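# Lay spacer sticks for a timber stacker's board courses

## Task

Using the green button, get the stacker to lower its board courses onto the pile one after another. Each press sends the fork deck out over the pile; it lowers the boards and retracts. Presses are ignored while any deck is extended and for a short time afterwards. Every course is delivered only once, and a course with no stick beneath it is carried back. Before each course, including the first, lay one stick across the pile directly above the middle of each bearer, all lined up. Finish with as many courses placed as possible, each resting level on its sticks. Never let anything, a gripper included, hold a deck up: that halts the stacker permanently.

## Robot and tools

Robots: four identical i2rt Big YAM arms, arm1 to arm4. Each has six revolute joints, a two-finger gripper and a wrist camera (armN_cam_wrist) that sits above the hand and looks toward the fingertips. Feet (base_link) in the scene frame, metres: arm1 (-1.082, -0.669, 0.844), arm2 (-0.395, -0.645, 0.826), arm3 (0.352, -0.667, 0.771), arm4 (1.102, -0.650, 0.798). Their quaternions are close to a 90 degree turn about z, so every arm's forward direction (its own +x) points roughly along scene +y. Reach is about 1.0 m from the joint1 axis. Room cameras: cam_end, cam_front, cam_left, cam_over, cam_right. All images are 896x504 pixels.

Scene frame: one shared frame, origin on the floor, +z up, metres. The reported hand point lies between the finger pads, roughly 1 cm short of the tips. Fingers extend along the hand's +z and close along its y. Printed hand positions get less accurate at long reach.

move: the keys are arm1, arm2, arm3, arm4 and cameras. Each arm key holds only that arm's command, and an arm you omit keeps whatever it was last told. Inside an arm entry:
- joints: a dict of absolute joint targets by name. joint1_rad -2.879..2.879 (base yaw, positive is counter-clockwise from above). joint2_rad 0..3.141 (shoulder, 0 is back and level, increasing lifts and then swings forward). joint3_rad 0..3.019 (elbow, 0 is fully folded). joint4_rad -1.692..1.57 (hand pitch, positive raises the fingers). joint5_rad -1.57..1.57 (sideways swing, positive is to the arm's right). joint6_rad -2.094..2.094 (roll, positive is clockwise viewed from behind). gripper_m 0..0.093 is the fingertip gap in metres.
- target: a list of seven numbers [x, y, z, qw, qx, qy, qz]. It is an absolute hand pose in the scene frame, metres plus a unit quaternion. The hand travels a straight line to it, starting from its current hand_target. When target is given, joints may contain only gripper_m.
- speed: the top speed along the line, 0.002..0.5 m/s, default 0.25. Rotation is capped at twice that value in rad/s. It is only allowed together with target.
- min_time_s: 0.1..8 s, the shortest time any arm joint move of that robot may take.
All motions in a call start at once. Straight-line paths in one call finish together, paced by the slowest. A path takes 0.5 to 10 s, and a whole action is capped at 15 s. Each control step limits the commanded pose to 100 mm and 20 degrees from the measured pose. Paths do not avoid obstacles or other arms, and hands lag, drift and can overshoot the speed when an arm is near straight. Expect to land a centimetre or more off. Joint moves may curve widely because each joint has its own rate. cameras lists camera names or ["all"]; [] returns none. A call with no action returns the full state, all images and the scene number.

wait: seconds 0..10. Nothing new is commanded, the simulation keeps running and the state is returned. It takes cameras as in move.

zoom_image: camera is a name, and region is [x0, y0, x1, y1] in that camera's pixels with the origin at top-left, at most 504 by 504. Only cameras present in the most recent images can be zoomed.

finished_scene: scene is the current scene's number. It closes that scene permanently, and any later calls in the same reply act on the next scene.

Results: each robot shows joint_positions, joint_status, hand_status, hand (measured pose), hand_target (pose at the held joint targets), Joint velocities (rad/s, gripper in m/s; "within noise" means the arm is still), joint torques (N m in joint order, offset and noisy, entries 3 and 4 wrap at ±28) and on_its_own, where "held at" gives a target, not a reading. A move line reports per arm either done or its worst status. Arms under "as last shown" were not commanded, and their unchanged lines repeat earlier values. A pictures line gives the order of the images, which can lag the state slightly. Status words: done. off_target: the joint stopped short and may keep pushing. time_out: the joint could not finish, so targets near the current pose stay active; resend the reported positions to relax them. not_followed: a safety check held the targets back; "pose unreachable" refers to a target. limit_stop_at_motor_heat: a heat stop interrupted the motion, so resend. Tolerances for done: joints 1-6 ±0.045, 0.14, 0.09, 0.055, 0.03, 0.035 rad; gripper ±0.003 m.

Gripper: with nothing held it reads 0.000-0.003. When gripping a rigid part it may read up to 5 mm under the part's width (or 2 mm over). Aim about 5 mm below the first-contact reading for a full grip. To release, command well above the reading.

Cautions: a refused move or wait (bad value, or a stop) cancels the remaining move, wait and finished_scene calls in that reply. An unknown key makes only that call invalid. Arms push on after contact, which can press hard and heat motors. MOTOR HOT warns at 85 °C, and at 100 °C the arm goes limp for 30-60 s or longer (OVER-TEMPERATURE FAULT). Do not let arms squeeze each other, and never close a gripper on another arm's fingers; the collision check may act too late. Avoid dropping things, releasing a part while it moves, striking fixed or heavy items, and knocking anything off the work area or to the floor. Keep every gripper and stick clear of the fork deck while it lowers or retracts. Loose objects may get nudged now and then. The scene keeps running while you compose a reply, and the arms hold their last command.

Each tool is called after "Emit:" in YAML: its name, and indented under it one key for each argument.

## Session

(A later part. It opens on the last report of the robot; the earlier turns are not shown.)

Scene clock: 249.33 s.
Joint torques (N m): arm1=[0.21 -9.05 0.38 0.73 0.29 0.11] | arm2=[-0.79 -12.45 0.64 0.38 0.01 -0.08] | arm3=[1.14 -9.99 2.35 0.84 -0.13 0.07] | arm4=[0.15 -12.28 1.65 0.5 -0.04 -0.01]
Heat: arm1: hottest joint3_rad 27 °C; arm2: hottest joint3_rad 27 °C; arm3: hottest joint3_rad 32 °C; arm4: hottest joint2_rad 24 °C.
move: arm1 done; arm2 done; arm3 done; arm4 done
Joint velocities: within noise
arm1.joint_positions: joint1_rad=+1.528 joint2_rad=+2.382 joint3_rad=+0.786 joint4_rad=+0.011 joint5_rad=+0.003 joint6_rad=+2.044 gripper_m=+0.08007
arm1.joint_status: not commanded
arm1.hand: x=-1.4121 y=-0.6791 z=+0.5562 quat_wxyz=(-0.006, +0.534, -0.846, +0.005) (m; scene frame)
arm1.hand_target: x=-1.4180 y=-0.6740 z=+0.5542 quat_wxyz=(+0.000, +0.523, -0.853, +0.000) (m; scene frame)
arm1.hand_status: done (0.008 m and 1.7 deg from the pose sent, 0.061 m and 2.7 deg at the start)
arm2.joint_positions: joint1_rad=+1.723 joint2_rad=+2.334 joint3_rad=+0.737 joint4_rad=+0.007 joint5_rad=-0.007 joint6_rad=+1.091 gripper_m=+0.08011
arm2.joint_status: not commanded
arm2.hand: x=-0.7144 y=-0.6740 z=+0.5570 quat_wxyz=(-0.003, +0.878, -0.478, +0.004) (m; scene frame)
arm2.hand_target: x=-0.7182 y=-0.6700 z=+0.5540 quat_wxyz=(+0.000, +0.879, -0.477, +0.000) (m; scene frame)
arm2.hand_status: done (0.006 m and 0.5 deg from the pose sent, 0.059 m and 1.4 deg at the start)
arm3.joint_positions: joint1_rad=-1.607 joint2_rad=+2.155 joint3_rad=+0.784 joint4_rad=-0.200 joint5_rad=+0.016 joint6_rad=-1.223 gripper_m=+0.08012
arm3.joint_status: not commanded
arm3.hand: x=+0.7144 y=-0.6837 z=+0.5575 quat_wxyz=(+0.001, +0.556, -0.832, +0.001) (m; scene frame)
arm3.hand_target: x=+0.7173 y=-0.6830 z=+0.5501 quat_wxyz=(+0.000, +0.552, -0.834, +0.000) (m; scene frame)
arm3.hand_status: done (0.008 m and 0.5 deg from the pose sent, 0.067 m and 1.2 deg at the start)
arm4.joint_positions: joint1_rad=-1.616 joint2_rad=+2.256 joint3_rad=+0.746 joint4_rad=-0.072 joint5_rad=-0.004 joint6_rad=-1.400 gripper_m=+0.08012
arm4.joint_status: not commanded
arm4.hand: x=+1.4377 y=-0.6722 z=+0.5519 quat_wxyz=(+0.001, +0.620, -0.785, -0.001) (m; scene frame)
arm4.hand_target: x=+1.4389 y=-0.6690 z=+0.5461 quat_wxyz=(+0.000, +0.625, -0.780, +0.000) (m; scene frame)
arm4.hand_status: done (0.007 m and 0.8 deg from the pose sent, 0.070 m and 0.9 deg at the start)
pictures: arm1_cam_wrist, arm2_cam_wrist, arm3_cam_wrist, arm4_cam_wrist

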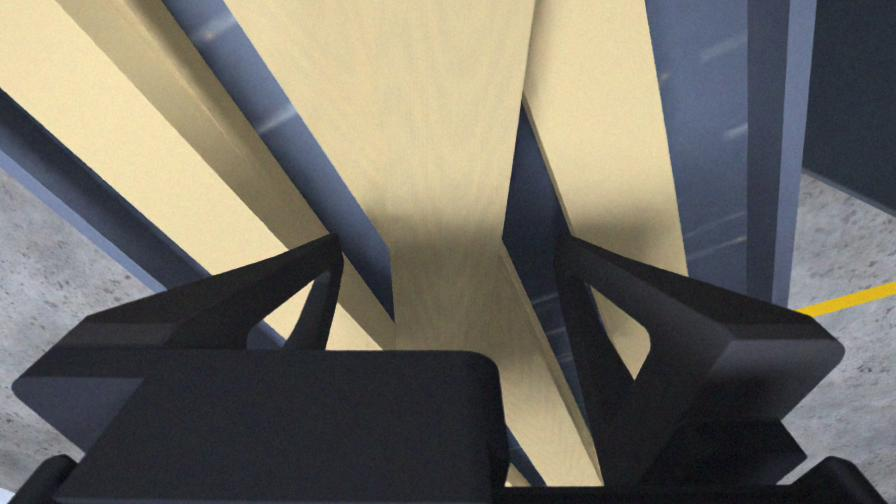

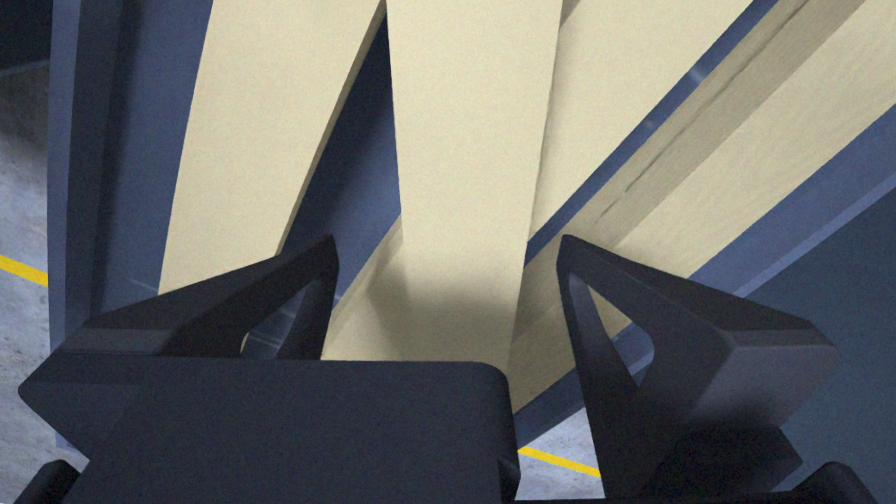

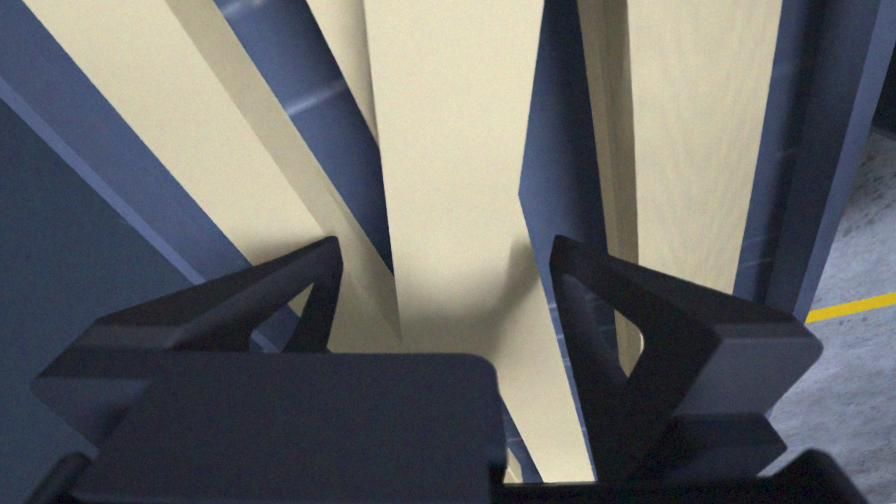

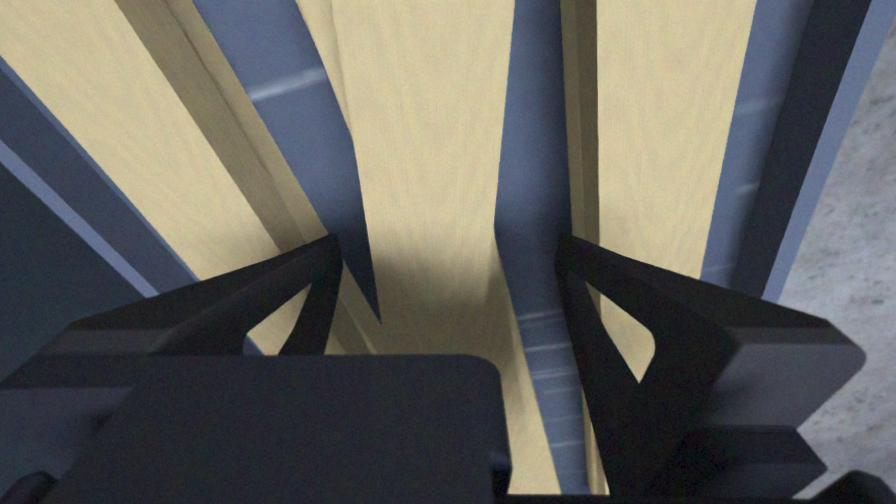

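Emit:
move:
  arm1: {"joints":{"gripper_m":0.025}}
  arm2: {"joints":{"gripper_m":0.025}}
  arm3: {"target":[0.7175,-0.683,0.547,0,0.5519,-0.8339,0],"speed":0.05,"joints":{"gripper_m":0.025}}
  arm4: {"joints":{"gripper_m":0.025}}

Emit:
move:
  arm1: {"target":[-1.418,-0.674,0.64,0,0.5225,-0.8526,0],"speed":0.1}
  arm2: {"target":[-0.7185,-0.670,0.64,0,0.8788,-0.4772,0],"speed":0.1}
  arm3: {"target":[0.7175,-0.683,0.64,0,0.5519,-0.8339,0],"speed":0.1}
  arm4: {"target":[1.439,-0.669,0.64,0,0.6252,-0.7804,0],"speed":0.1}
  cameras: ["arm1_cam_wrist","arm2_cam_wrist","arm3_cam_wrist","arm4_cam_wrist"]

Scene clock: 266.87 s.
Joint torques (N m): arm1=[0.21 -9.35 0.47 0.66 0.25 0.09] | arm2=[-0.73 -12.4 0.62 0.4 0.01 -0.09] | arm3=[1.14 -9.29 2.47 0.92 -0.12 0.07] | arm4=[0.09 -12.28 1.57 0.43 -0.05 -0.01]
Heat: arm1: hottest joint3_rad 27 °C; arm2: hottest joint3_rad 27 °C; arm3: hottest joint3_rad 31 °C; arm4: hottest joint2_rad 24 °C.
move: arm1 off_target; arm2 off_target; arm3 off_target; arm4 off_target
Joint velocities: within noise
arm1.joint_positions: joint1_rad=+1.527 joint2_rad=+2.382 joint3_rad=+0.786 joint4_rad=+0.012 joint5_rad=+0.004 joint6_rad=+2.046 gripper_m=+0.03643
arm1.joint_status: gripper_m off_target (ended at +0.03646, target +0.02500)
arm1.hand: x=-1.4123 y=-0.6788 z=+0.5562 quat_wxyz=(-0.006, +0.533, -0.846, +0.005) (m; scene frame)
arm1.hand_target: x=-1.4179 y=-0.6740 z=+0.5542 quat_wxyz=(+0.000, +0.523, -0.853, +0.000) (m; scene frame)
arm1.hand_status: not commanded
arm2.joint_positions: joint1_rad=+1.723 joint2_rad=+2.334 joint3_rad=+0.738 joint4_rad=+0.007 joint5_rad=-0.007 joint6_rad=+1.090 gripper_m=+0.03847
arm2.joint_status: gripper_m off_target (ended at +0.03850, target +0.02500)
arm2.hand: x=-0.7147 y=-0.6739 z=+0.5570 quat_wxyz=(-0.003, +0.878, -0.478, +0.004) (m; scene frame)
arm2.hand_target: x=-0.7185 y=-0.6700 z=+0.5541 quat_wxyz=(+0.000, +0.879, -0.477, +0.000) (m; scene frame)
arm2.hand_status: not commanded
arm3.joint_positions: joint1_rad=-1.607 joint2_rad=+2.156 joint3_rad=+0.784 joint4_rad=-0.197 joint5_rad=+0.016 joint6_rad=-1.223 gripper_m=+0.03679
arm3.joint_status: gripper_m off_target (ended at +0.03683, target +0.02500)
arm3.hand: x=+0.7151 y=-0.6836 z=+0.5574 quat_wxyz=(+0.000, +0.555, -0.832, +0.002) (m; scene frame)
arm3.hand_target: x=+0.7171 y=-0.6830 z=+0.5473 quat_wxyz=(+0.000, +0.552, -0.834, +0.000) (m; scene frame)
arm3.hand_status: off_target (0.011 m and 0.5 deg from the pose sent, 0.011 m and 0.5 deg at the start)
arm4.joint_positions: joint1_rad=-1.616 joint2_rad=+2.256 joint3_rad=+0.747 joint4_rad=-0.072 joint5_rad=-0.004 joint6_rad=-1.400 gripper_m=+0.03704
arm4.joint_status: gripper_m off_target (ended at +0.03707, target +0.02500)
arm4.hand: x=+1.4380 y=-0.6722 z=+0.5520 quat_wxyz=(+0.000, +0.619, -0.785, -0.001) (m; scene frame)
arm4.hand_target: x=+1.4391 y=-0.6690 z=+0.5462 quat_wxyz=(+0.000, +0.625, -0.780, +0.000) (m; scene frame)
arm4.hand_status: not commanded
pictures: none

Scene clock: 268.57 s.
Joint torques (N m): arm1=[0.5 -10.87 0.57 -0.31 0.27 0.1] | arm2=[-0.79 -13.51 1.29 -0.39 0.01 -0.1] | arm3=[1.44 -13.04 2.81 -0.01 -0.11 0.07] | arm4=[0.09 -13.86 2.59 -0.49 -0.05 -0.02]
Heat: arm1: hottest joint3_rad 27 °C; arm2: hottest joint3_rad 27 °C; arm3: hottest joint3_rad 31 °C; arm4: hottest joint2_rad 24 °C.
move: arm1 done; arm2 done; arm3 done; arm4 done
Joint velocities: within noise
arm1.joint_positions: joint1_rad=+1.527 joint2_rad=+2.134 joint3_rad=+0.708 joint4_rad=-0.149 joint5_rad=+0.004 joint6_rad=+2.046 gripper_m=+0.03643
arm1.joint_status: not commanded
arm1.hand: x=-1.4176 y=-0.6784 z=+0.6324 quat_wxyz=(-0.001, +0.532, -0.846, +0.002) (m; scene frame)
arm1.hand_target: x=-1.4179 y=-0.6740 z=+0.6396 quat_wxyz=(+0.000, +0.523, -0.853, +0.000) (m; scene frame)
arm1.hand_status: done (0.009 m and 1.4 deg from the pose sent, 0.084 m and 1.6 deg at the start)
arm2.joint_positions: joint1_rad=+1.722 joint2_rad=+2.069 joint3_rad=+0.667 joint4_rad=-0.176 joint5_rad=-0.007 joint6_rad=+1.089 gripper_m=+0.03847
arm2.joint_status: not commanded
arm2.hand: x=-0.7202 y=-0.6748 z=+0.6359 quat_wxyz=(+0.000, +0.879, -0.478, -0.001) (m; scene frame)
arm2.hand_target: x=-0.7186 y=-0.6701 z=+0.6399 quat_wxyz=(+0.000, +0.879, -0.477, +0.000) (m; scene frame)
arm2.hand_status: done (0.007 m and 0.1 deg from the pose sent, 0.083 m and 0.5 deg at the start)
arm3.joint_positions: joint1_rad=-1.607 joint2_rad=+1.928 joint3_rad=+0.757 joint4_rad=-0.408 joint5_rad=+0.015 joint6_rad=-1.220 gripper_m=+0.03679
arm3.joint_status: not commanded
arm3.hand: x=+0.7160 y=-0.6846 z=+0.6330 quat_wxyz=(+0.004, +0.554, -0.832, -0.002) (m; scene frame)
arm3.hand_target: x=+0.7176 y=-0.6830 z=+0.6399 quat_wxyz=(+0.000, +0.552, -0.834, +0.000) (m; scene frame)
arm3.hand_status: done (0.007 m and 0.6 deg from the pose sent, 0.083 m and 0.5 deg at the start)
arm4.joint_positions: joint1_rad=-1.616 joint2_rad=+1.983 joint3_rad=+0.685 joint4_rad=-0.283 joint5_rad=-0.004 joint6_rad=-1.400 gripper_m=+0.03704
arm4.joint_status: not commanded
arm4.hand: x=+1.4387 y=-0.6720 z=+0.6351 quat_wxyz=(+0.000, +0.619, -0.785, -0.001) (m; scene frame)
arm4.hand_target: x=+1.4389 y=-0.6690 z=+0.6398 quat_wxyz=(+0.000, +0.625, -0.780, +0.000) (m; scene frame)
arm4.hand_status: done (0.006 m and 0.9 deg from the pose sent, 0.088 m and 0.9 deg at the start)
pictures: arm1_cam_wrist, arm2_cam_wrist, arm3_cam_wrist, arm4_cam_wrist

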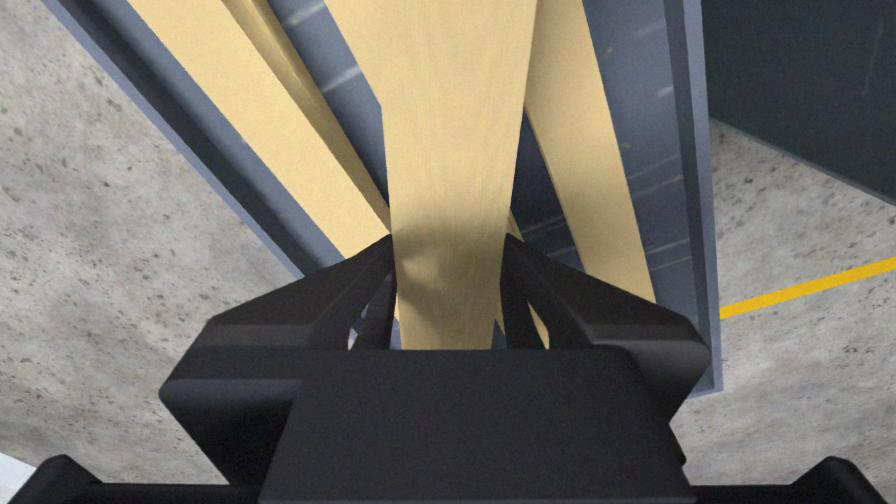

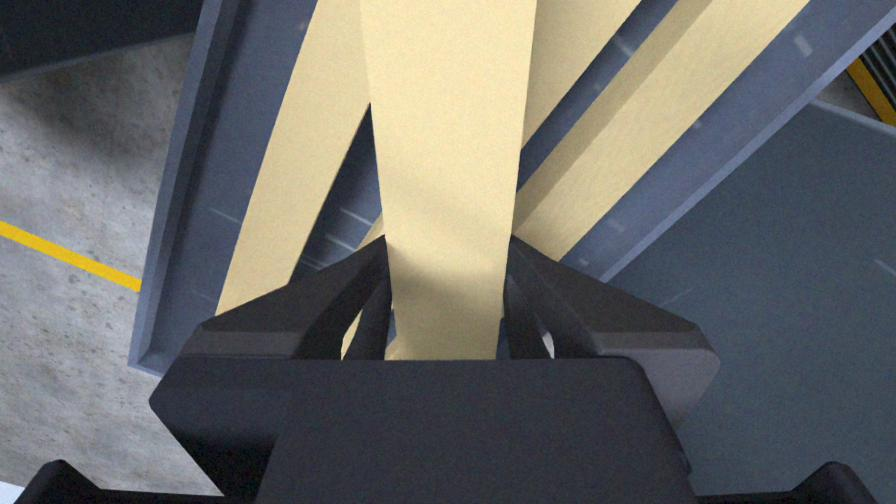

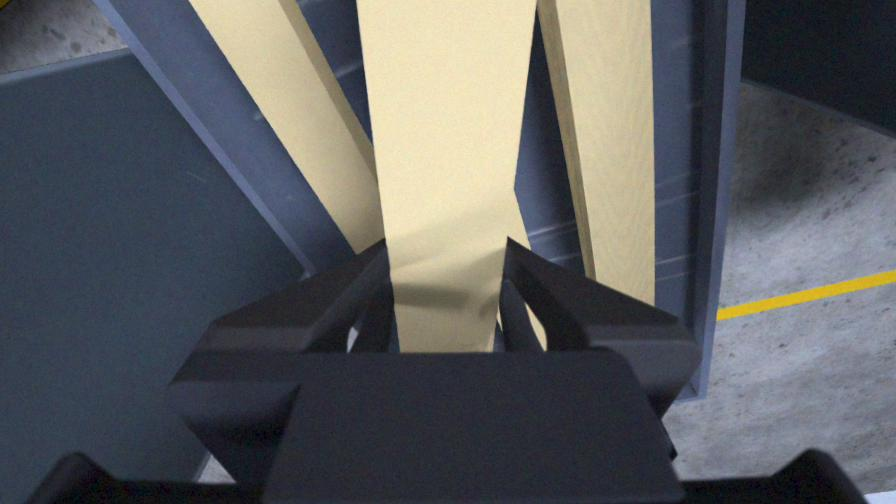

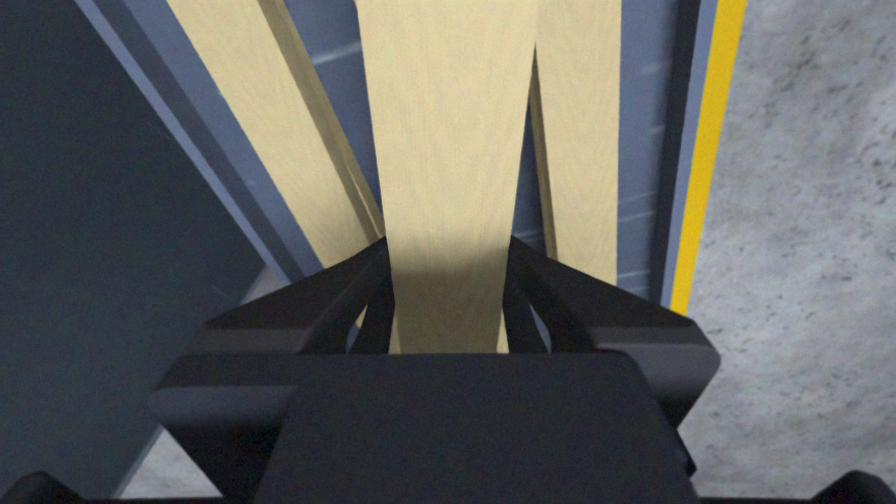

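Emit:
move:
  arm1: {"target":[-1.415,-0.68,0.72,0,0.60,-0.80,0],"speed":0.15}
  arm2: {"target":[-0.715,-0.68,0.72,0,0.848,-0.530,0],"speed":0.15}
  arm3: {"target":[0.717,-0.683,0.72,0,0.60,-0.80,0],"speed":0.15}
  arm4: {"target":[1.435,-0.675,0.72,0,0.66,-0.7513,0],"speed":0.15}

Emit:
move:
  arm1: {"target":[-1.27,-0.30,0.84,0,0.7071,-0.7071,0],"speed":0.2}
  arm2: {"target":[-0.66,-0.30,0.84,0,0.7071,-0.7071,0],"speed":0.2}
  arm3: {"target":[0.66,-0.30,0.84,0,0.7071,-0.7071,0],"speed":0.2}
  arm4: {"target":[1.27,-0.30,0.84,0,0.7071,-0.7071,0],"speed":0.2}
  cameras: ["cam_over"]

Scene clock: 282.13 s.
Joint torques (N m): arm1=[1.67 -9.29 2.32 -0.39 0.26 -0.11] | arm2=[1.44 -11.99 3.92 -0.4 -0.01 0.18] | arm3=[1.55 -11.58 5.89 -0.09 -0.11 -0.11] | arm4=[-1.61 -12.4 4.94 -0.51 -0.03 -0.07]
Heat: arm1: hottest joint2_rad 27 °C; arm2: hottest joint3_rad 27 °C; arm3: hottest joint3_rad 31 °C; arm4: hottest joint2_rad 25 °C.
move: arm1 done; arm2 done; arm3 off_target; arm4 done
Joint velocities: within noise
arm1.joint_positions: joint1_rad=+1.527 joint2_rad=+1.863 joint3_rad=+0.664 joint4_rad=-0.376 joint5_rad=+0.004 joint6_rad=+1.902 gripper_m=+0.03643
arm1.joint_status: not commanded
arm1.hand: x=-1.4156 y=-0.6778 z=+0.7135 quat_wxyz=(-0.002, +0.592, -0.806, +0.002) (m; scene frame)
arm1.hand_target: x=-1.4150 y=-0.6800 z=+0.7198 quat_wxyz=(+0.000, +0.600, -0.800, +0.000) (m; scene frame)
arm1.hand_status: done (0.007 m and 1.2 deg from the pose sent, 0.088 m and 9.4 deg at the start)
arm2.joint_positions: joint1_rad=+1.723 joint2_rad=+1.794 joint3_rad=+0.634 joint4_rad=-0.421 joint5_rad=-0.007 joint6_rad=+1.209 gripper_m=+0.03847
arm2.joint_status: not commanded
arm2.hand: x=-0.7167 y=-0.6755 z=+0.7163 quat_wxyz=(+0.000, +0.848, -0.529, +0.000) (m; scene frame)
arm2.hand_target: x=-0.7150 y=-0.6799 z=+0.7199 quat_wxyz=(+0.000, +0.848, -0.530, +0.000) (m; scene frame)
arm2.hand_status: done (0.006 m and 0.1 deg from the pose sent, 0.085 m and 7.0 deg at the start)
arm3.joint_positions: joint1_rad=-1.607 joint2_rad=+1.703 joint3_rad=+0.752 joint4_rad=-0.647 joint5_rad=+0.015 joint6_rad=-1.316 gripper_m=+0.03679
arm3.joint_status: not commanded
arm3.hand: x=+0.7054 y=-0.6851 z=+0.7091 quat_wxyz=(+0.011, +0.594, -0.805, -0.008) (m; scene frame)
arm3.hand_target: x=+0.7168 y=-0.6829 z=+0.7199 quat_wxyz=(+0.000, +0.600, -0.800, +0.000) (m; scene frame)
arm3.hand_status: off_target (0.016 m and 1.8 deg from the pose sent, 0.087 m and 6.5 deg at the start)
arm4.joint_positions: joint1_rad=-1.616 joint2_rad=+1.724 joint3_rad=+0.669 joint4_rad=-0.530 joint5_rad=-0.004 joint6_rad=-1.507 gripper_m=+0.03704
arm4.joint_status: not commanded
arm4.hand: x=+1.4333 y=-0.6714 z=+0.7146 quat_wxyz=(+0.002, +0.661, -0.751, -0.002) (m; scene frame)
arm4.hand_target: x=+1.4350 y=-0.6749 z=+0.7199 quat_wxyz=(+0.000, +0.660, -0.751, +0.000) (m; scene frame)
arm4.hand_status: done (0.007 m and 0.3 deg from the pose sent, 0.085 m and 6.1 deg at the start)
pictures: none

Scene clock: 285.27 s.
Joint torques (N m): arm1=[0.62 -8.35 9.4 -0.4 0.04 -0.12] | arm2=[-0.03 -12.69 12.49 -0.49 -0.05 -0.09] | arm3=[1.2 -11.81 11.04 -0.05 0.03 0.09] | arm4=[0.15 -10.52 10.92 -0.46 0.06 0.1]
Heat: arm1: hottest joint2_rad 27 °C; arm2: hottest joint3_rad 27 °C; arm3: hottest joint3_rad 31 °C; arm4: hottest joint2_rad 25 °C.
move: arm1 off_target; arm2 off_target; arm3 off_target; arm4 off_target
Joint velocities: within noise
arm1.joint_positions: joint1_rad=+0.408 joint2_rad=+1.669 joint3_rad=+0.880 joint4_rad=-0.824 joint5_rad=+0.006 joint6_rad=+0.485 gripper_m=+0.03643
arm1.joint_status: not commanded
arm1.hand: x=-1.2587 y=-0.3266 z=+0.8239 quat_wxyz=(+0.005, +0.705, -0.709, +0.023) (m; scene frame)
arm1.hand_target: x=-1.2693 y=-0.3010 z=+0.8406 quat_wxyz=(+0.000, +0.707, -0.707, +0.000) (m; scene frame)
arm1.hand_status: off_target (0.033 m and 2.8 deg from the pose sent, 0.424 m and 17.4 deg at the start)
arm2.joint_positions: joint1_rad=+0.722 joint2_rad=+1.702 joint3_rad=+0.975 joint4_rad=-0.892 joint5_rad=+0.006 joint6_rad=+0.673 gripper_m=+0.03847
arm2.joint_status: not commanded
arm2.hand: x=-0.6477 y=-0.3200 z=+0.8267 quat_wxyz=(+0.001, +0.704, -0.710, +0.019) (m; scene frame)
arm2.hand_target: x=-0.6593 y=-0.3007 z=+0.8403 quat_wxyz=(+0.000, +0.707, -0.707, +0.000) (m; scene frame)
arm2.hand_status: off_target (0.027 m and 2.2 deg from the pose sent, 0.399 m and 26.1 deg at the start)
arm3.joint_positions: joint1_rad=-0.690 joint2_rad=+1.707 joint3_rad=+1.167 joint4_rad=-1.071 joint5_rad=+0.006 joint6_rad=-0.703 gripper_m=+0.03679
arm3.joint_status: not commanded
arm3.hand: x=+0.6482 y=-0.3179 z=+0.8285 quat_wxyz=(+0.015, +0.708, -0.706, +0.000) (m; scene frame)
arm3.hand_target: x=+0.6593 y=-0.3007 z=+0.8402 quat_wxyz=(+0.000, +0.707, -0.707, +0.000) (m; scene frame)
arm3.hand_status: off_target (0.024 m and 1.7 deg from the pose sent, 0.409 m and 17.2 deg at the start)
arm4.joint_positions: joint1_rad=-0.444 joint2_rad=+1.524 joint3_rad=+0.874 joint4_rad=-0.941 joint5_rad=-0.011 joint6_rad=-0.461 gripper_m=+0.03704
arm4.joint_status: not commanded
arm4.hand: x=+1.2653 y=-0.3173 z=+0.8305 quat_wxyz=(+0.010, +0.707, -0.708, +0.002) (m; scene frame)
arm4.hand_target: x=+1.2698 y=-0.3005 z=+0.8402 quat_wxyz=(+0.000, +0.707, -0.707, +0.000) (m; scene frame)
arm4.hand_status: off_target (0.020 m and 1.2 deg from the pose sent, 0.425 m and 7.3 deg at the start)
pictures: cam_over

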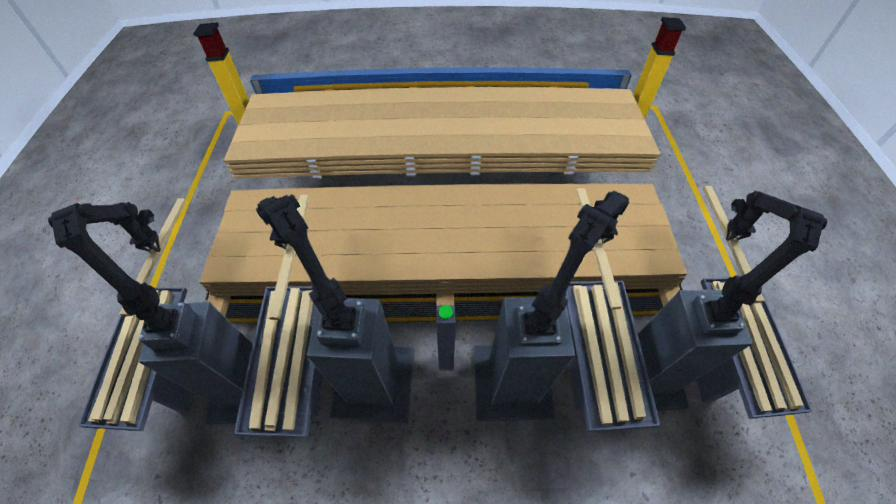

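Emit:
move:
  arm1: {"target":[-1.205,0.015,0.70,-0.028,0.7071,-0.7071,-0.028],"speed":0.2}
  arm2: {"target":[-0.606,0.010,0.70,-0.022,0.7071,-0.7071,-0.022],"speed":0.2}
  arm3: {"target":[0.615,-0.005,0.70,-0.012,0.7071,-0.7071,-0.012],"speed":0.2}
  arm4: {"target":[1.208,0.0,0.70,-0.018,0.7071,-0.7071,-0.018],"speed":0.2}
  cameras: ["cam_over","cam_end"]

Emit:
zoom_image:
  camera: "cam_end"
  region: [200, 200, 660, 380]

Emit:
zoom_image:
  camera: "cam_over"
  region: [150, 130, 350, 310]

Emit:
zoom_image:
  camera: "cam_over"
  region: [540, 130, 740, 310]

Scene clock: 303.40 s.
Joint torques (N m): arm1=[0.79 -18.55 10.59 -0.21 0.17 -0.12] | arm2=[0.09 -22.65 13.56 -0.38 0.04 -0.09] | arm3=[1.61 -21.13 11.77 0.08 -0.05 0.07] | arm4=[-0.09 -21.07 11.21 -0.35 0.01 0.11]
Heat: arm1: hottest joint3_rad 30 °C; arm2: hottest joint3_rad 29 °C; arm3: hottest joint3_rad 36 °C; arm4: hottest joint3_rad 26 °C.
move: arm1 off_target; arm2 off_target; arm3 off_target; arm4 off_target
Joint velocities: within noise
arm1.joint_positions: joint1_rad=+0.118 joint2_rad=+2.451 joint3_rad=+1.785 joint4_rad=-0.882 joint5_rad=+0.014 joint6_rad=+0.193 gripper_m=+0.03643
arm1.joint_status: not commanded
arm1.hand: x=-1.2038 y=-0.0182 z=+0.6757 quat_wxyz=(-0.011, +0.705, -0.709, -0.003) (m; scene frame)
arm1.hand_target: x=-1.2047 y=+0.0130 z=+0.7012 quat_wxyz=(-0.028, +0.707, -0.707, -0.028) (m; scene frame)
arm1.hand_status: off_target (0.041 m and 3.5 deg from the pose sent, 0.367 m and 7.0 deg at the start)
arm2.joint_positions: joint1_rad=+0.383 joint2_rad=+2.433 joint3_rad=+1.798 joint4_rad=-0.930 joint5_rad=+0.026 joint6_rad=+0.332 gripper_m=+0.03847
arm2.joint_status: not commanded
arm2.hand: x=-0.6033 y=-0.0147 z=+0.6839 quat_wxyz=(-0.012, +0.704, -0.710, -0.003) (m; scene frame)
arm2.hand_target: x=-0.6056 y=+0.0088 z=+0.7007 quat_wxyz=(-0.023, +0.707, -0.707, -0.022) (m; scene frame)
arm2.hand_status: off_target (0.030 m and 2.5 deg from the pose sent, 0.356 m and 5.4 deg at the start)
arm3.joint_positions: joint1_rad=-0.377 joint2_rad=+2.423 joint3_rad=+1.970 joint4_rad=-1.126 joint5_rad=-0.007 joint6_rad=-0.389 gripper_m=+0.03679
arm3.joint_status: not commanded
arm3.hand: x=+0.6124 y=-0.0237 z=+0.6931 quat_wxyz=(+0.000, +0.708, -0.706, -0.006) (m; scene frame)
arm3.hand_target: x=+0.6145 y=-0.0059 z=+0.7005 quat_wxyz=(-0.013, +0.707, -0.707, -0.012) (m; scene frame)
arm3.hand_status: off_target (0.020 m and 1.6 deg from the pose sent, 0.340 m and 3.4 deg at the start)
arm4.joint_positions: joint1_rad=-0.156 joint2_rad=+2.298 joint3_rad=+1.677 joint4_rad=-0.916 joint5_rad=-0.018 joint6_rad=-0.172 gripper_m=+0.03704
arm4.joint_status: not commanded
arm4.hand: x=+1.2111 y=-0.0163 z=+0.6944 quat_wxyz=(-0.011, +0.707, -0.707, -0.013) (m; scene frame)
arm4.hand_target: x=+1.2079 y=-0.0006 z=+0.7003 quat_wxyz=(-0.018, +0.707, -0.707, -0.018) (m; scene frame)
arm4.hand_status: off_target (0.018 m and 1.1 deg from the pose sent, 0.348 m and 3.9 deg at the start)
pictures: cam_end, cam_over

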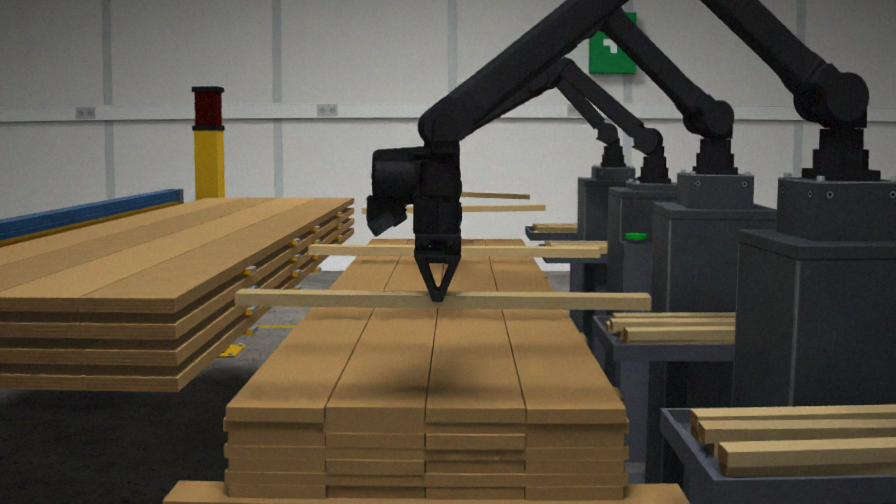

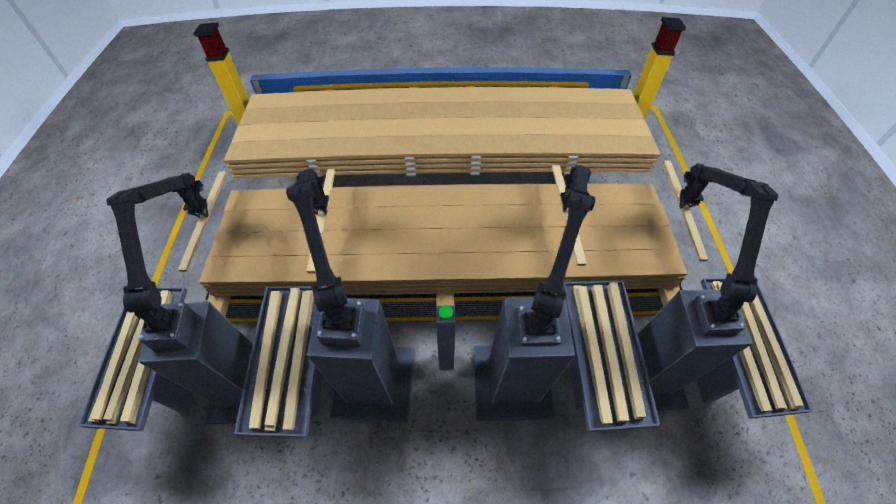

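Scaled by 1.096.

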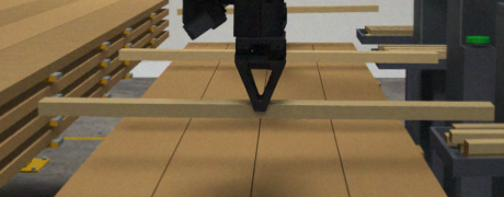

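Scaled by 2.520.

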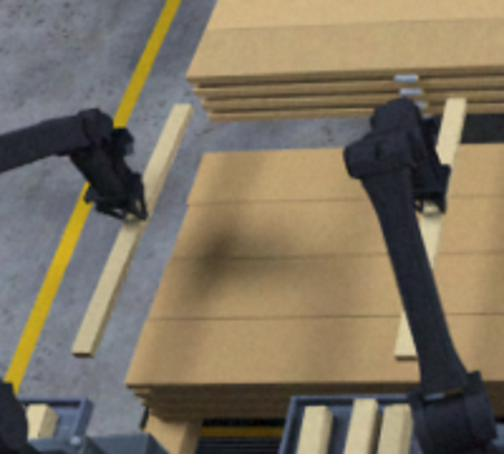

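Scaled by 2.520.

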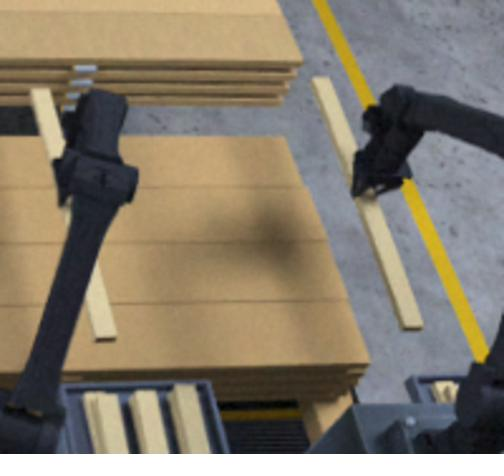

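Emit:
move:
  arm1: {"target":[-1.201,0.040,0.605,-0.031,0.7193,-0.6947,-0.031],"speed":0.1}
  arm2: {"target":[-0.604,0.044,0.608,-0.026,0.7071,-0.7071,-0.026],"speed":0.1}
  arm3: {"target":[0.616,0.012,0.596,-0.021,0.7028,-0.7114,-0.021],"speed":0.1}
  arm4: {"target":[1.202,0.010,0.592,-0.018,0.7071,-0.7071,-0.018],"speed":0.1}
  cameras: ["cam_over","cam_end"]

Emit:
zoom_image:
  camera: "cam_end"
  region: [200, 200, 660, 400]

Emit:
zoom_image:
  camera: "cam_end"
  region: [340, 200, 570, 300]

Emit:
zoom_image:
  camera: "cam_over"
  region: [160, 150, 260, 310]

Emit:
zoom_image:
  camera: "cam_over"
  region: [280, 150, 380, 310]

Emit:
zoom_image:
  camera: "cam_over"
  region: [520, 150, 620, 310]

Emit:
zoom_image:
  camera: "cam_over"
  region: [630, 150, 730, 310]

Scene clock: 355.50 s.
Joint torques (N m): arm1=[0.15 -19.49 10.17 0.72 0.12 -0.11] | arm2=[-0.38 -24.29 13.22 0.18 0.08 -0.09] | arm3=[1.85 -22.36 11.02 0.75 -0.1 0.08] | arm4=[0.32 -22.12 10.06 0.53 0.03 0.1]
Heat: arm1: hottest joint3_rad 33 °C; arm2: hottest joint3_rad 36 °C; arm3: hottest joint3_rad 43 °C; arm4: hottest joint3_rad 32 °C.
move: arm1 off_target; arm2 off_target; arm3 off_target; arm4 off_target
Joint velocities: within noise
arm1.joint_positions: joint1_rad=+0.112 joint2_rad=+2.674 joint3_rad=+1.955 joint4_rad=-0.842 joint5_rad=+0.014 joint6_rad=+0.146 gripper_m=+0.03643
arm1.joint_status: not commanded
arm1.hand: x=-1.2031 y=-0.0011 z=+0.5810 quat_wxyz=(-0.007, +0.720, -0.694, +0.002) (m; scene frame)
arm1.hand_target: x=-1.2004 y=+0.0375 z=+0.6073 quat_wxyz=(-0.032, +0.719, -0.694, -0.031) (m; scene frame)
arm1.hand_status: off_target (0.048 m and 4.7 deg from the pose sent, 0.092 m and 4.6 deg at the start)
arm2.joint_positions: joint1_rad=+0.371 joint2_rad=+2.664 joint3_rad=+1.993 joint4_rad=-0.898 joint5_rad=+0.028 joint6_rad=+0.314 gripper_m=+0.03847
arm2.joint_status: not commanded
arm2.hand: x=-0.6045 y=+0.0138 z=+0.5919 quat_wxyz=(-0.011, +0.707, -0.708, -0.001) (m; scene frame)
arm2.hand_target: x=-0.6034 y=+0.0426 z=+0.6093 quat_wxyz=(-0.027, +0.707, -0.707, -0.026) (m; scene frame)
arm2.hand_status: off_target (0.034 m and 3.3 deg from the pose sent, 0.096 m and 3.1 deg at the start)
arm3.joint_positions: joint1_rad=-0.377 joint2_rad=+2.610 joint3_rad=+2.038 joint4_rad=-1.004 joint5_rad=-0.015 joint6_rad=-0.372 gripper_m=+0.03679
arm3.joint_status: not commanded
arm3.hand: x=+0.6150 y=-0.0127 z=+0.5894 quat_wxyz=(+0.000, +0.702, -0.712, -0.010) (m; scene frame)
arm3.hand_target: x=+0.6153 y=+0.0109 z=+0.5969 quat_wxyz=(-0.021, +0.703, -0.711, -0.021) (m; scene frame)
arm3.hand_status: off_target (0.026 m and 2.7 deg from the pose sent, 0.103 m and 3.1 deg at the start)
arm4.joint_positions: joint1_rad=-0.147 joint2_rad=+2.503 joint3_rad=+1.749 joint4_rad=-0.806 joint5_rad=-0.018 joint6_rad=-0.159 gripper_m=+0.03704
arm4.joint_status: not commanded
arm4.hand: x=+1.2073 y=-0.0123 z=+0.5879 quat_wxyz=(+0.000, +0.705, -0.709, -0.006) (m; scene frame)
arm4.hand_target: x=+1.2016 y=+0.0092 z=+0.5928 quat_wxyz=(-0.018, +0.707, -0.707, -0.018) (m; scene frame)
arm4.hand_status: off_target (0.023 m and 2.5 deg from the pose sent, 0.106 m and 1.1 deg at the start)
pictures: cam_end, cam_over

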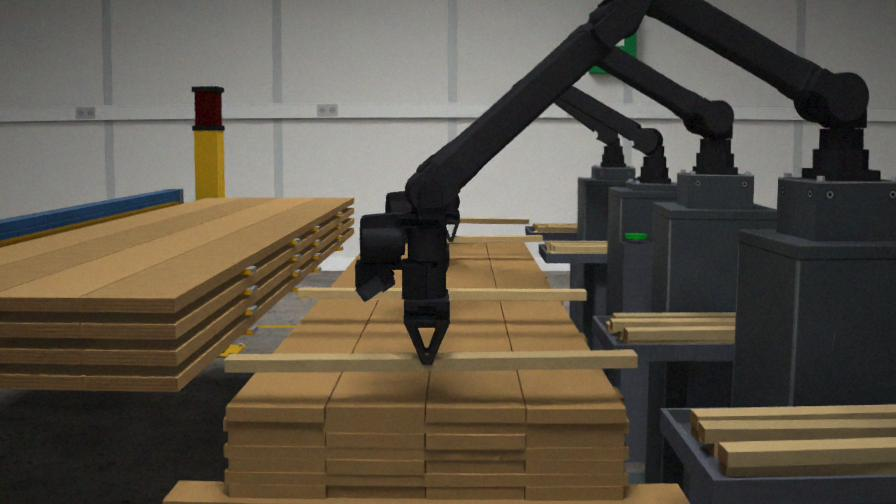

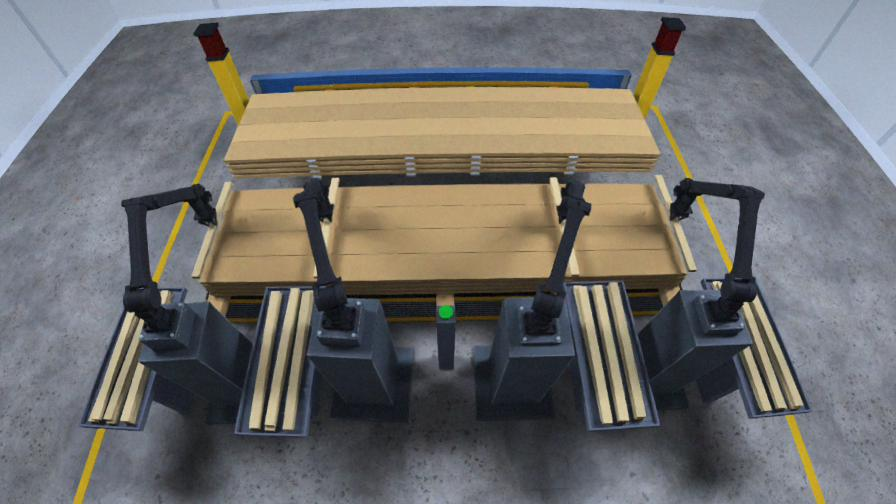

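Scaled by 1.096.

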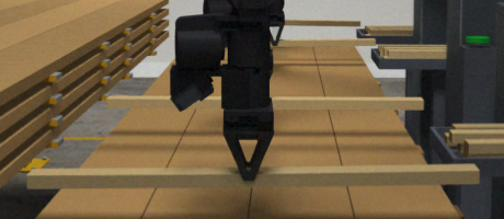

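Scaled by 2.191.

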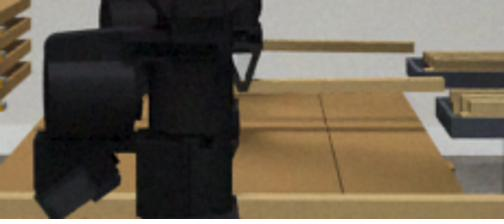

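Scaled by 3.150.

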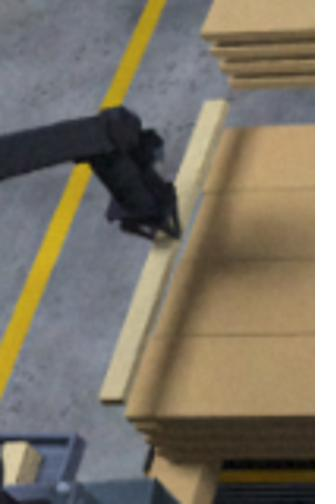

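Scaled by 3.150.

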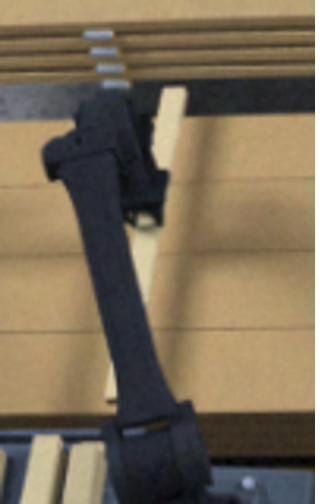

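Scaled by 3.150.

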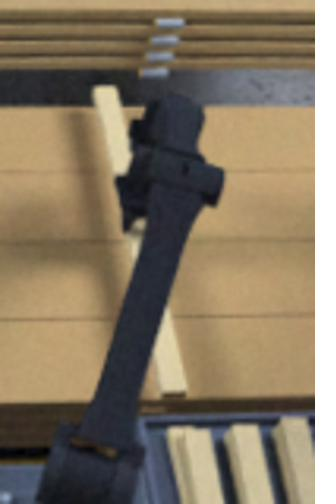

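Scaled by 3.150.

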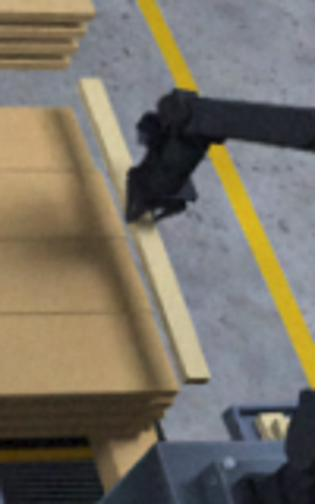

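Emit:
move:
  arm1: {"target":[-1.200,0.053,0.563,-0.037,0.7193,-0.6947,-0.037],"speed":0.06}
  arm2: {"target":[-0.603,0.053,0.568,-0.030,0.7071,-0.7071,-0.030],"speed":0.06}
  arm3: {"target":[0.615,0.014,0.561,-0.027,0.7028,-0.7114,-0.027],"speed":0.06}
  arm4: {"target":[1.200,0.011,0.551,-0.022,0.7071,-0.7071,-0.022],"speed":0.06}
  cameras: ["cam_over","cam_end"]

Emit:
zoom_image:
  camera: "cam_end"
  region: [200, 220, 660, 420]

Emit:
zoom_image:
  camera: "cam_end"
  region: [340, 200, 570, 300]

Scene clock: 415.20 s.
Joint torques (N m): arm1=[0.26 -19.78 10.15 0.85 0.21 -0.09] | arm2=[-0.38 -24.35 13.09 0.4 0.09 -0.09] | arm3=[1.9 -22.07 10.74 0.83 -0.11 0.07] | arm4=[0.38 -22.07 9.68 0.59 -0.02 0.11]
Heat: arm1: hottest joint3_rad 36 °C; arm2: hottest joint3_rad 39 °C; arm3: hottest joint3_rad 43 °C; arm4: hottest joint3_rad 31 °C.
move: arm1 off_target; arm2 off_target; arm3 off_target; arm4 off_target
Joint velocities: within noise
arm1.joint_positions: joint1_rad=+0.108 joint2_rad=+2.781 joint3_rad=+2.057 joint4_rad=-0.821 joint5_rad=+0.014 joint6_rad=+0.142 gripper_m=+0.03643
arm1.joint_status: not commanded
arm1.hand: x=-1.2026 y=+0.0111 z=+0.5395 quat_wxyz=(-0.011, +0.720, -0.694, -0.004) (m; scene frame)
arm1.hand_target: x=-1.1992 y=+0.0503 z=+0.5652 quat_wxyz=(-0.037, +0.718, -0.694, -0.037) (m; scene frame)
arm1.hand_status: off_target (0.048 m and 4.8 deg from the pose sent, 0.057 m and 5.7 deg at the start)
arm2.joint_positions: joint1_rad=+0.367 joint2_rad=+2.756 joint3_rad=+2.070 joint4_rad=-0.875 joint5_rad=+0.030 joint6_rad=+0.309 gripper_m=+0.03847
arm2.joint_status: not commanded
arm2.hand: x=-0.6038 y=+0.0218 z=+0.5530 quat_wxyz=(-0.014, +0.707, -0.707, -0.004) (m; scene frame)
arm2.hand_target: x=-0.6023 y=+0.0516 z=+0.5695 quat_wxyz=(-0.031, +0.706, -0.707, -0.030) (m; scene frame)
arm2.hand_status: off_target (0.035 m and 3.5 deg from the pose sent, 0.046 m and 4.0 deg at the start)
arm3.joint_positions: joint1_rad=-0.377 joint2_rad=+2.663 joint3_rad=+2.048 joint4_rad=-0.943 joint5_rad=-0.021 joint6_rad=-0.371 gripper_m=+0.03679
arm3.joint_status: not commanded
arm3.hand: x=+0.6147 y=-0.0102 z=+0.5565 quat_wxyz=(-0.007, +0.702, -0.712, -0.017) (m; scene frame)
arm3.hand_target: x=+0.6143 y=+0.0130 z=+0.5621 quat_wxyz=(-0.027, +0.702, -0.711, -0.027) (m; scene frame)
arm3.hand_status: off_target (0.025 m and 2.6 deg from the pose sent, 0.039 m and 3.7 deg at the start)
arm4.joint_positions: joint1_rad=-0.145 joint2_rad=+2.576 joint3_rad=+1.773 joint4_rad=-0.745 joint5_rad=-0.018 joint6_rad=-0.156 gripper_m=+0.03704
arm4.joint_status: not commanded
arm4.hand: x=+1.2063 y=-0.0100 z=+0.5495 quat_wxyz=(-0.006, +0.705, -0.709, -0.010) (m; scene frame)
arm4.hand_target: x=+1.1998 y=+0.0102 z=+0.5518 quat_wxyz=(-0.022, +0.707, -0.707, -0.022) (m; scene frame)
arm4.hand_status: off_target (0.022 m and 2.3 deg from the pose sent, 0.044 m and 3.1 deg at the start)
pictures: cam_end, cam_over

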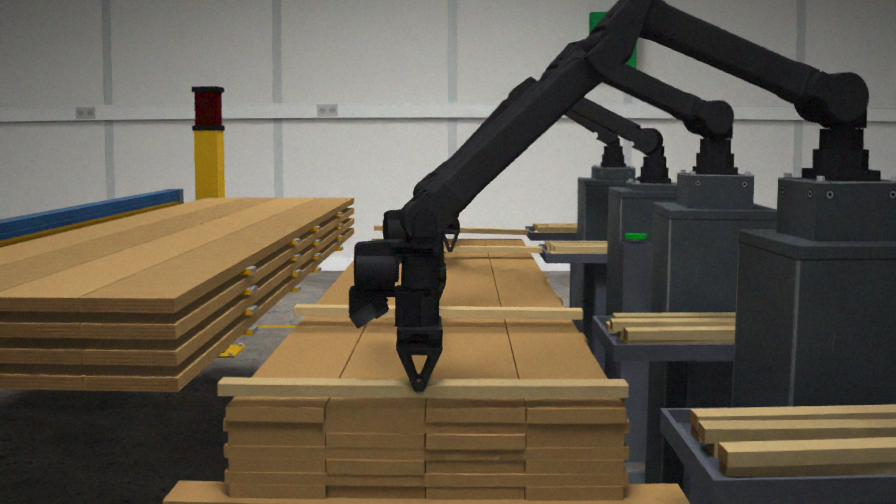

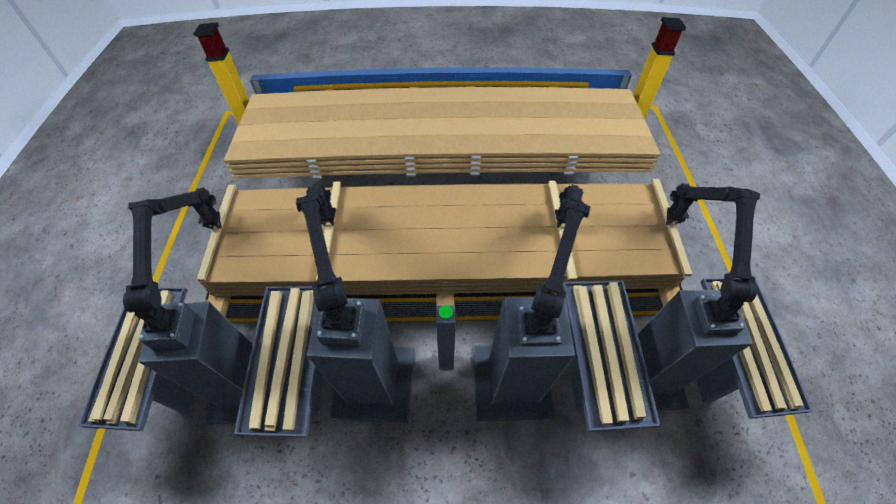

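Scaled by 1.096.

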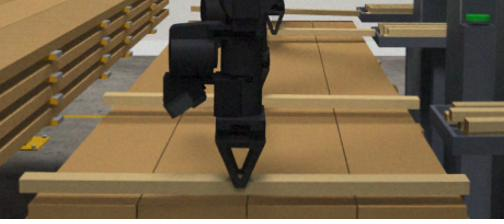

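Scaled by 2.191.

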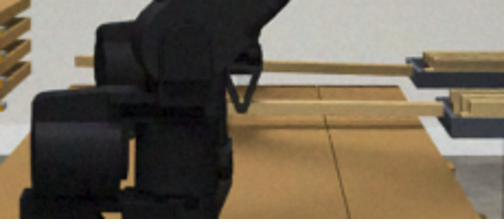

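Emit:
move:
  arm1: {"target":[-1.199,0.054,0.543,-0.039,0.7193,-0.6947,-0.039],"speed":0.04}
  arm2: {"target":[-0.603,0.058,0.548,-0.030,0.7071,-0.7071,-0.030],"speed":0.04}
  arm3: {"target":[0.614,0.013,0.540,-0.027,0.7028,-0.7114,-0.027],"speed":0.04}
  arm4: {"target":[1.199,0.010,0.530,-0.018,0.7071,-0.7071,-0.018],"speed":0.04}
  cameras: ["cam_over","cam_end"]

Emit:
zoom_image:
  camera: "cam_end"
  region: [200, 250, 660, 430]

Emit:
zoom_image:
  camera: "cam_end"
  region: [340, 200, 570, 300]

Scene clock: 438.93 s.
Joint torques (N m): arm1=[0.15 -19.37 10.17 0.99 0.24 -0.09] | arm2=[-0.44 -24.47 13.29 0.24 0.06 -0.09] | arm3=[2.02 -21.77 10.63 0.87 -0.09 0.07] | arm4=[0.32 -22.3 9.5 0.53 0.04 0.11]
Heat: arm1: hottest joint3_rad 38 °C; arm2: hottest joint3_rad 37 °C; arm3: hottest joint3_rad 44 °C; arm4: hottest joint3_rad 31 °C.
move: arm1 off_target; arm2 off_target; arm3 off_target; arm4 off_target
Joint velocities: within noise
arm1.joint_positions: joint1_rad=+0.107 joint2_rad=+2.818 joint3_rad=+2.086 joint4_rad=-0.805 joint5_rad=+0.014 joint6_rad=+0.141 gripper_m=+0.03643
arm1.joint_status: not commanded
arm1.hand: x=-1.2019 y=+0.0136 z=+0.5233 quat_wxyz=(-0.014, +0.720, -0.694, -0.007) (m; scene frame)
arm1.hand_target: x=-1.1982 y=+0.0515 z=+0.5453 quat_wxyz=(-0.040, +0.718, -0.694, -0.039) (m; scene frame)
arm1.hand_status: off_target (0.045 m and 4.6 deg from the pose sent, 0.043 m and 5.1 deg at the start)
arm2.joint_positions: joint1_rad=+0.364 joint2_rad=+2.811 joint3_rad=+2.127 joint4_rad=-0.874 joint5_rad=+0.031 joint6_rad=+0.306 gripper_m=+0.03847
arm2.joint_status: not commanded
arm2.hand: x=-0.6039 y=+0.0273 z=+0.5329 quat_wxyz=(-0.015, +0.707, -0.707, -0.005) (m; scene frame)
arm2.hand_target: x=-0.6022 y=+0.0564 z=+0.5493 quat_wxyz=(-0.031, +0.706, -0.707, -0.030) (m; scene frame)
arm2.hand_status: off_target (0.034 m and 3.3 deg from the pose sent, 0.037 m and 3.5 deg at the start)
arm3.joint_positions: joint1_rad=-0.377 joint2_rad=+2.696 joint3_rad=+2.060 joint4_rad=-0.921 joint5_rad=-0.021 joint6_rad=-0.370 gripper_m=+0.03679
arm3.joint_status: not commanded
arm3.hand: x=+0.6143 y=-0.0107 z=+0.5376 quat_wxyz=(-0.007, +0.701, -0.713, -0.017) (m; scene frame)
arm3.hand_target: x=+0.6134 y=+0.0120 z=+0.5411 quat_wxyz=(-0.027, +0.702, -0.711, -0.027) (m; scene frame)
arm3.hand_status: off_target (0.024 m and 2.6 deg from the pose sent, 0.028 m and 2.6 deg at the start)
arm4.joint_positions: joint1_rad=-0.142 joint2_rad=+2.622 joint3_rad=+1.804 joint4_rad=-0.738 joint5_rad=-0.018 joint6_rad=-0.154 gripper_m=+0.03704
arm4.joint_status: not commanded
arm4.hand: x=+1.2049 y=-0.0102 z=+0.5287 quat_wxyz=(-0.002, +0.705, -0.709, -0.007) (m; scene frame)
arm4.hand_target: x=+1.1986 y=+0.0093 z=+0.5308 quat_wxyz=(-0.018, +0.707, -0.707, -0.018) (m; scene frame)
arm4.hand_status: off_target (0.021 m and 2.2 deg from the pose sent, 0.029 m and 1.7 deg at the start)
pictures: cam_end, cam_over

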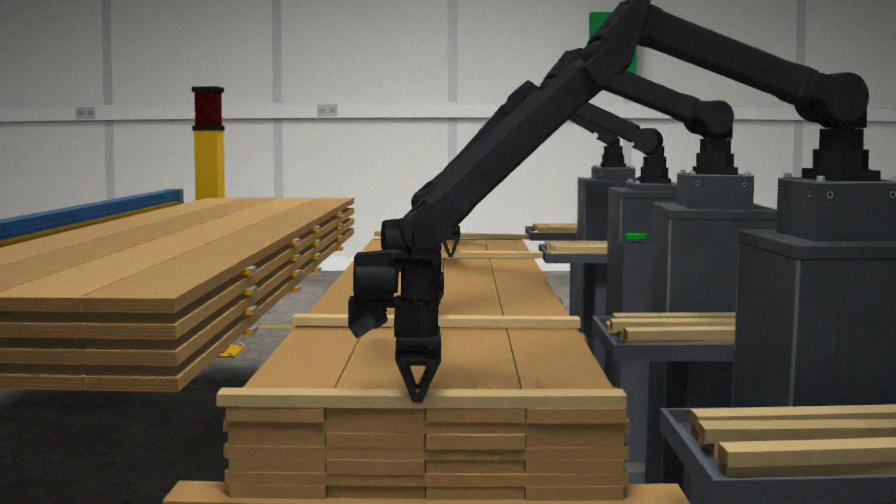

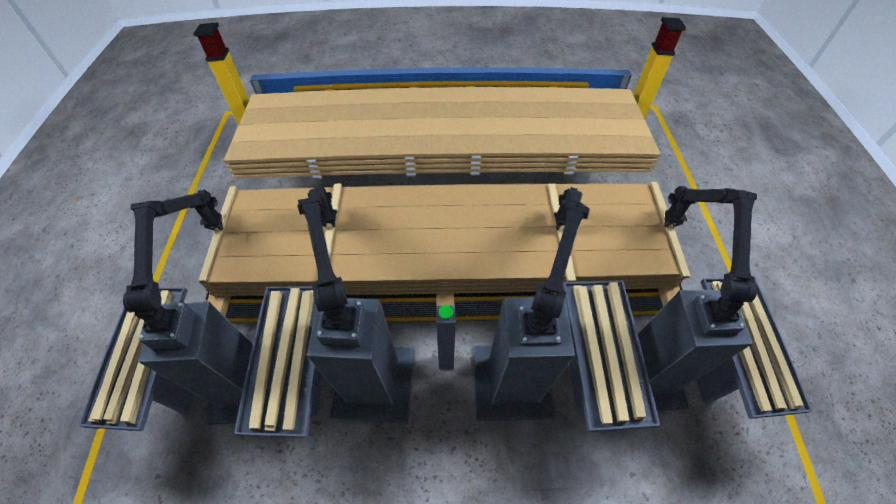

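Scaled by 1.096.

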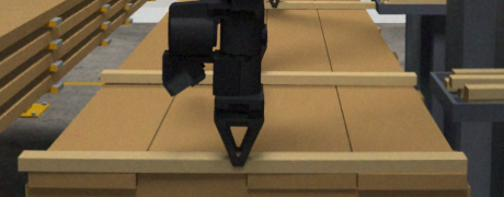

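Scaled by 2.191.

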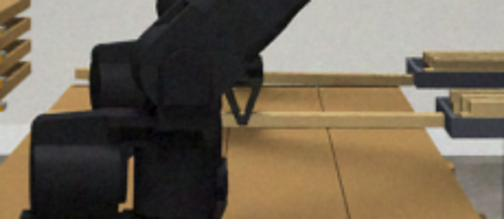

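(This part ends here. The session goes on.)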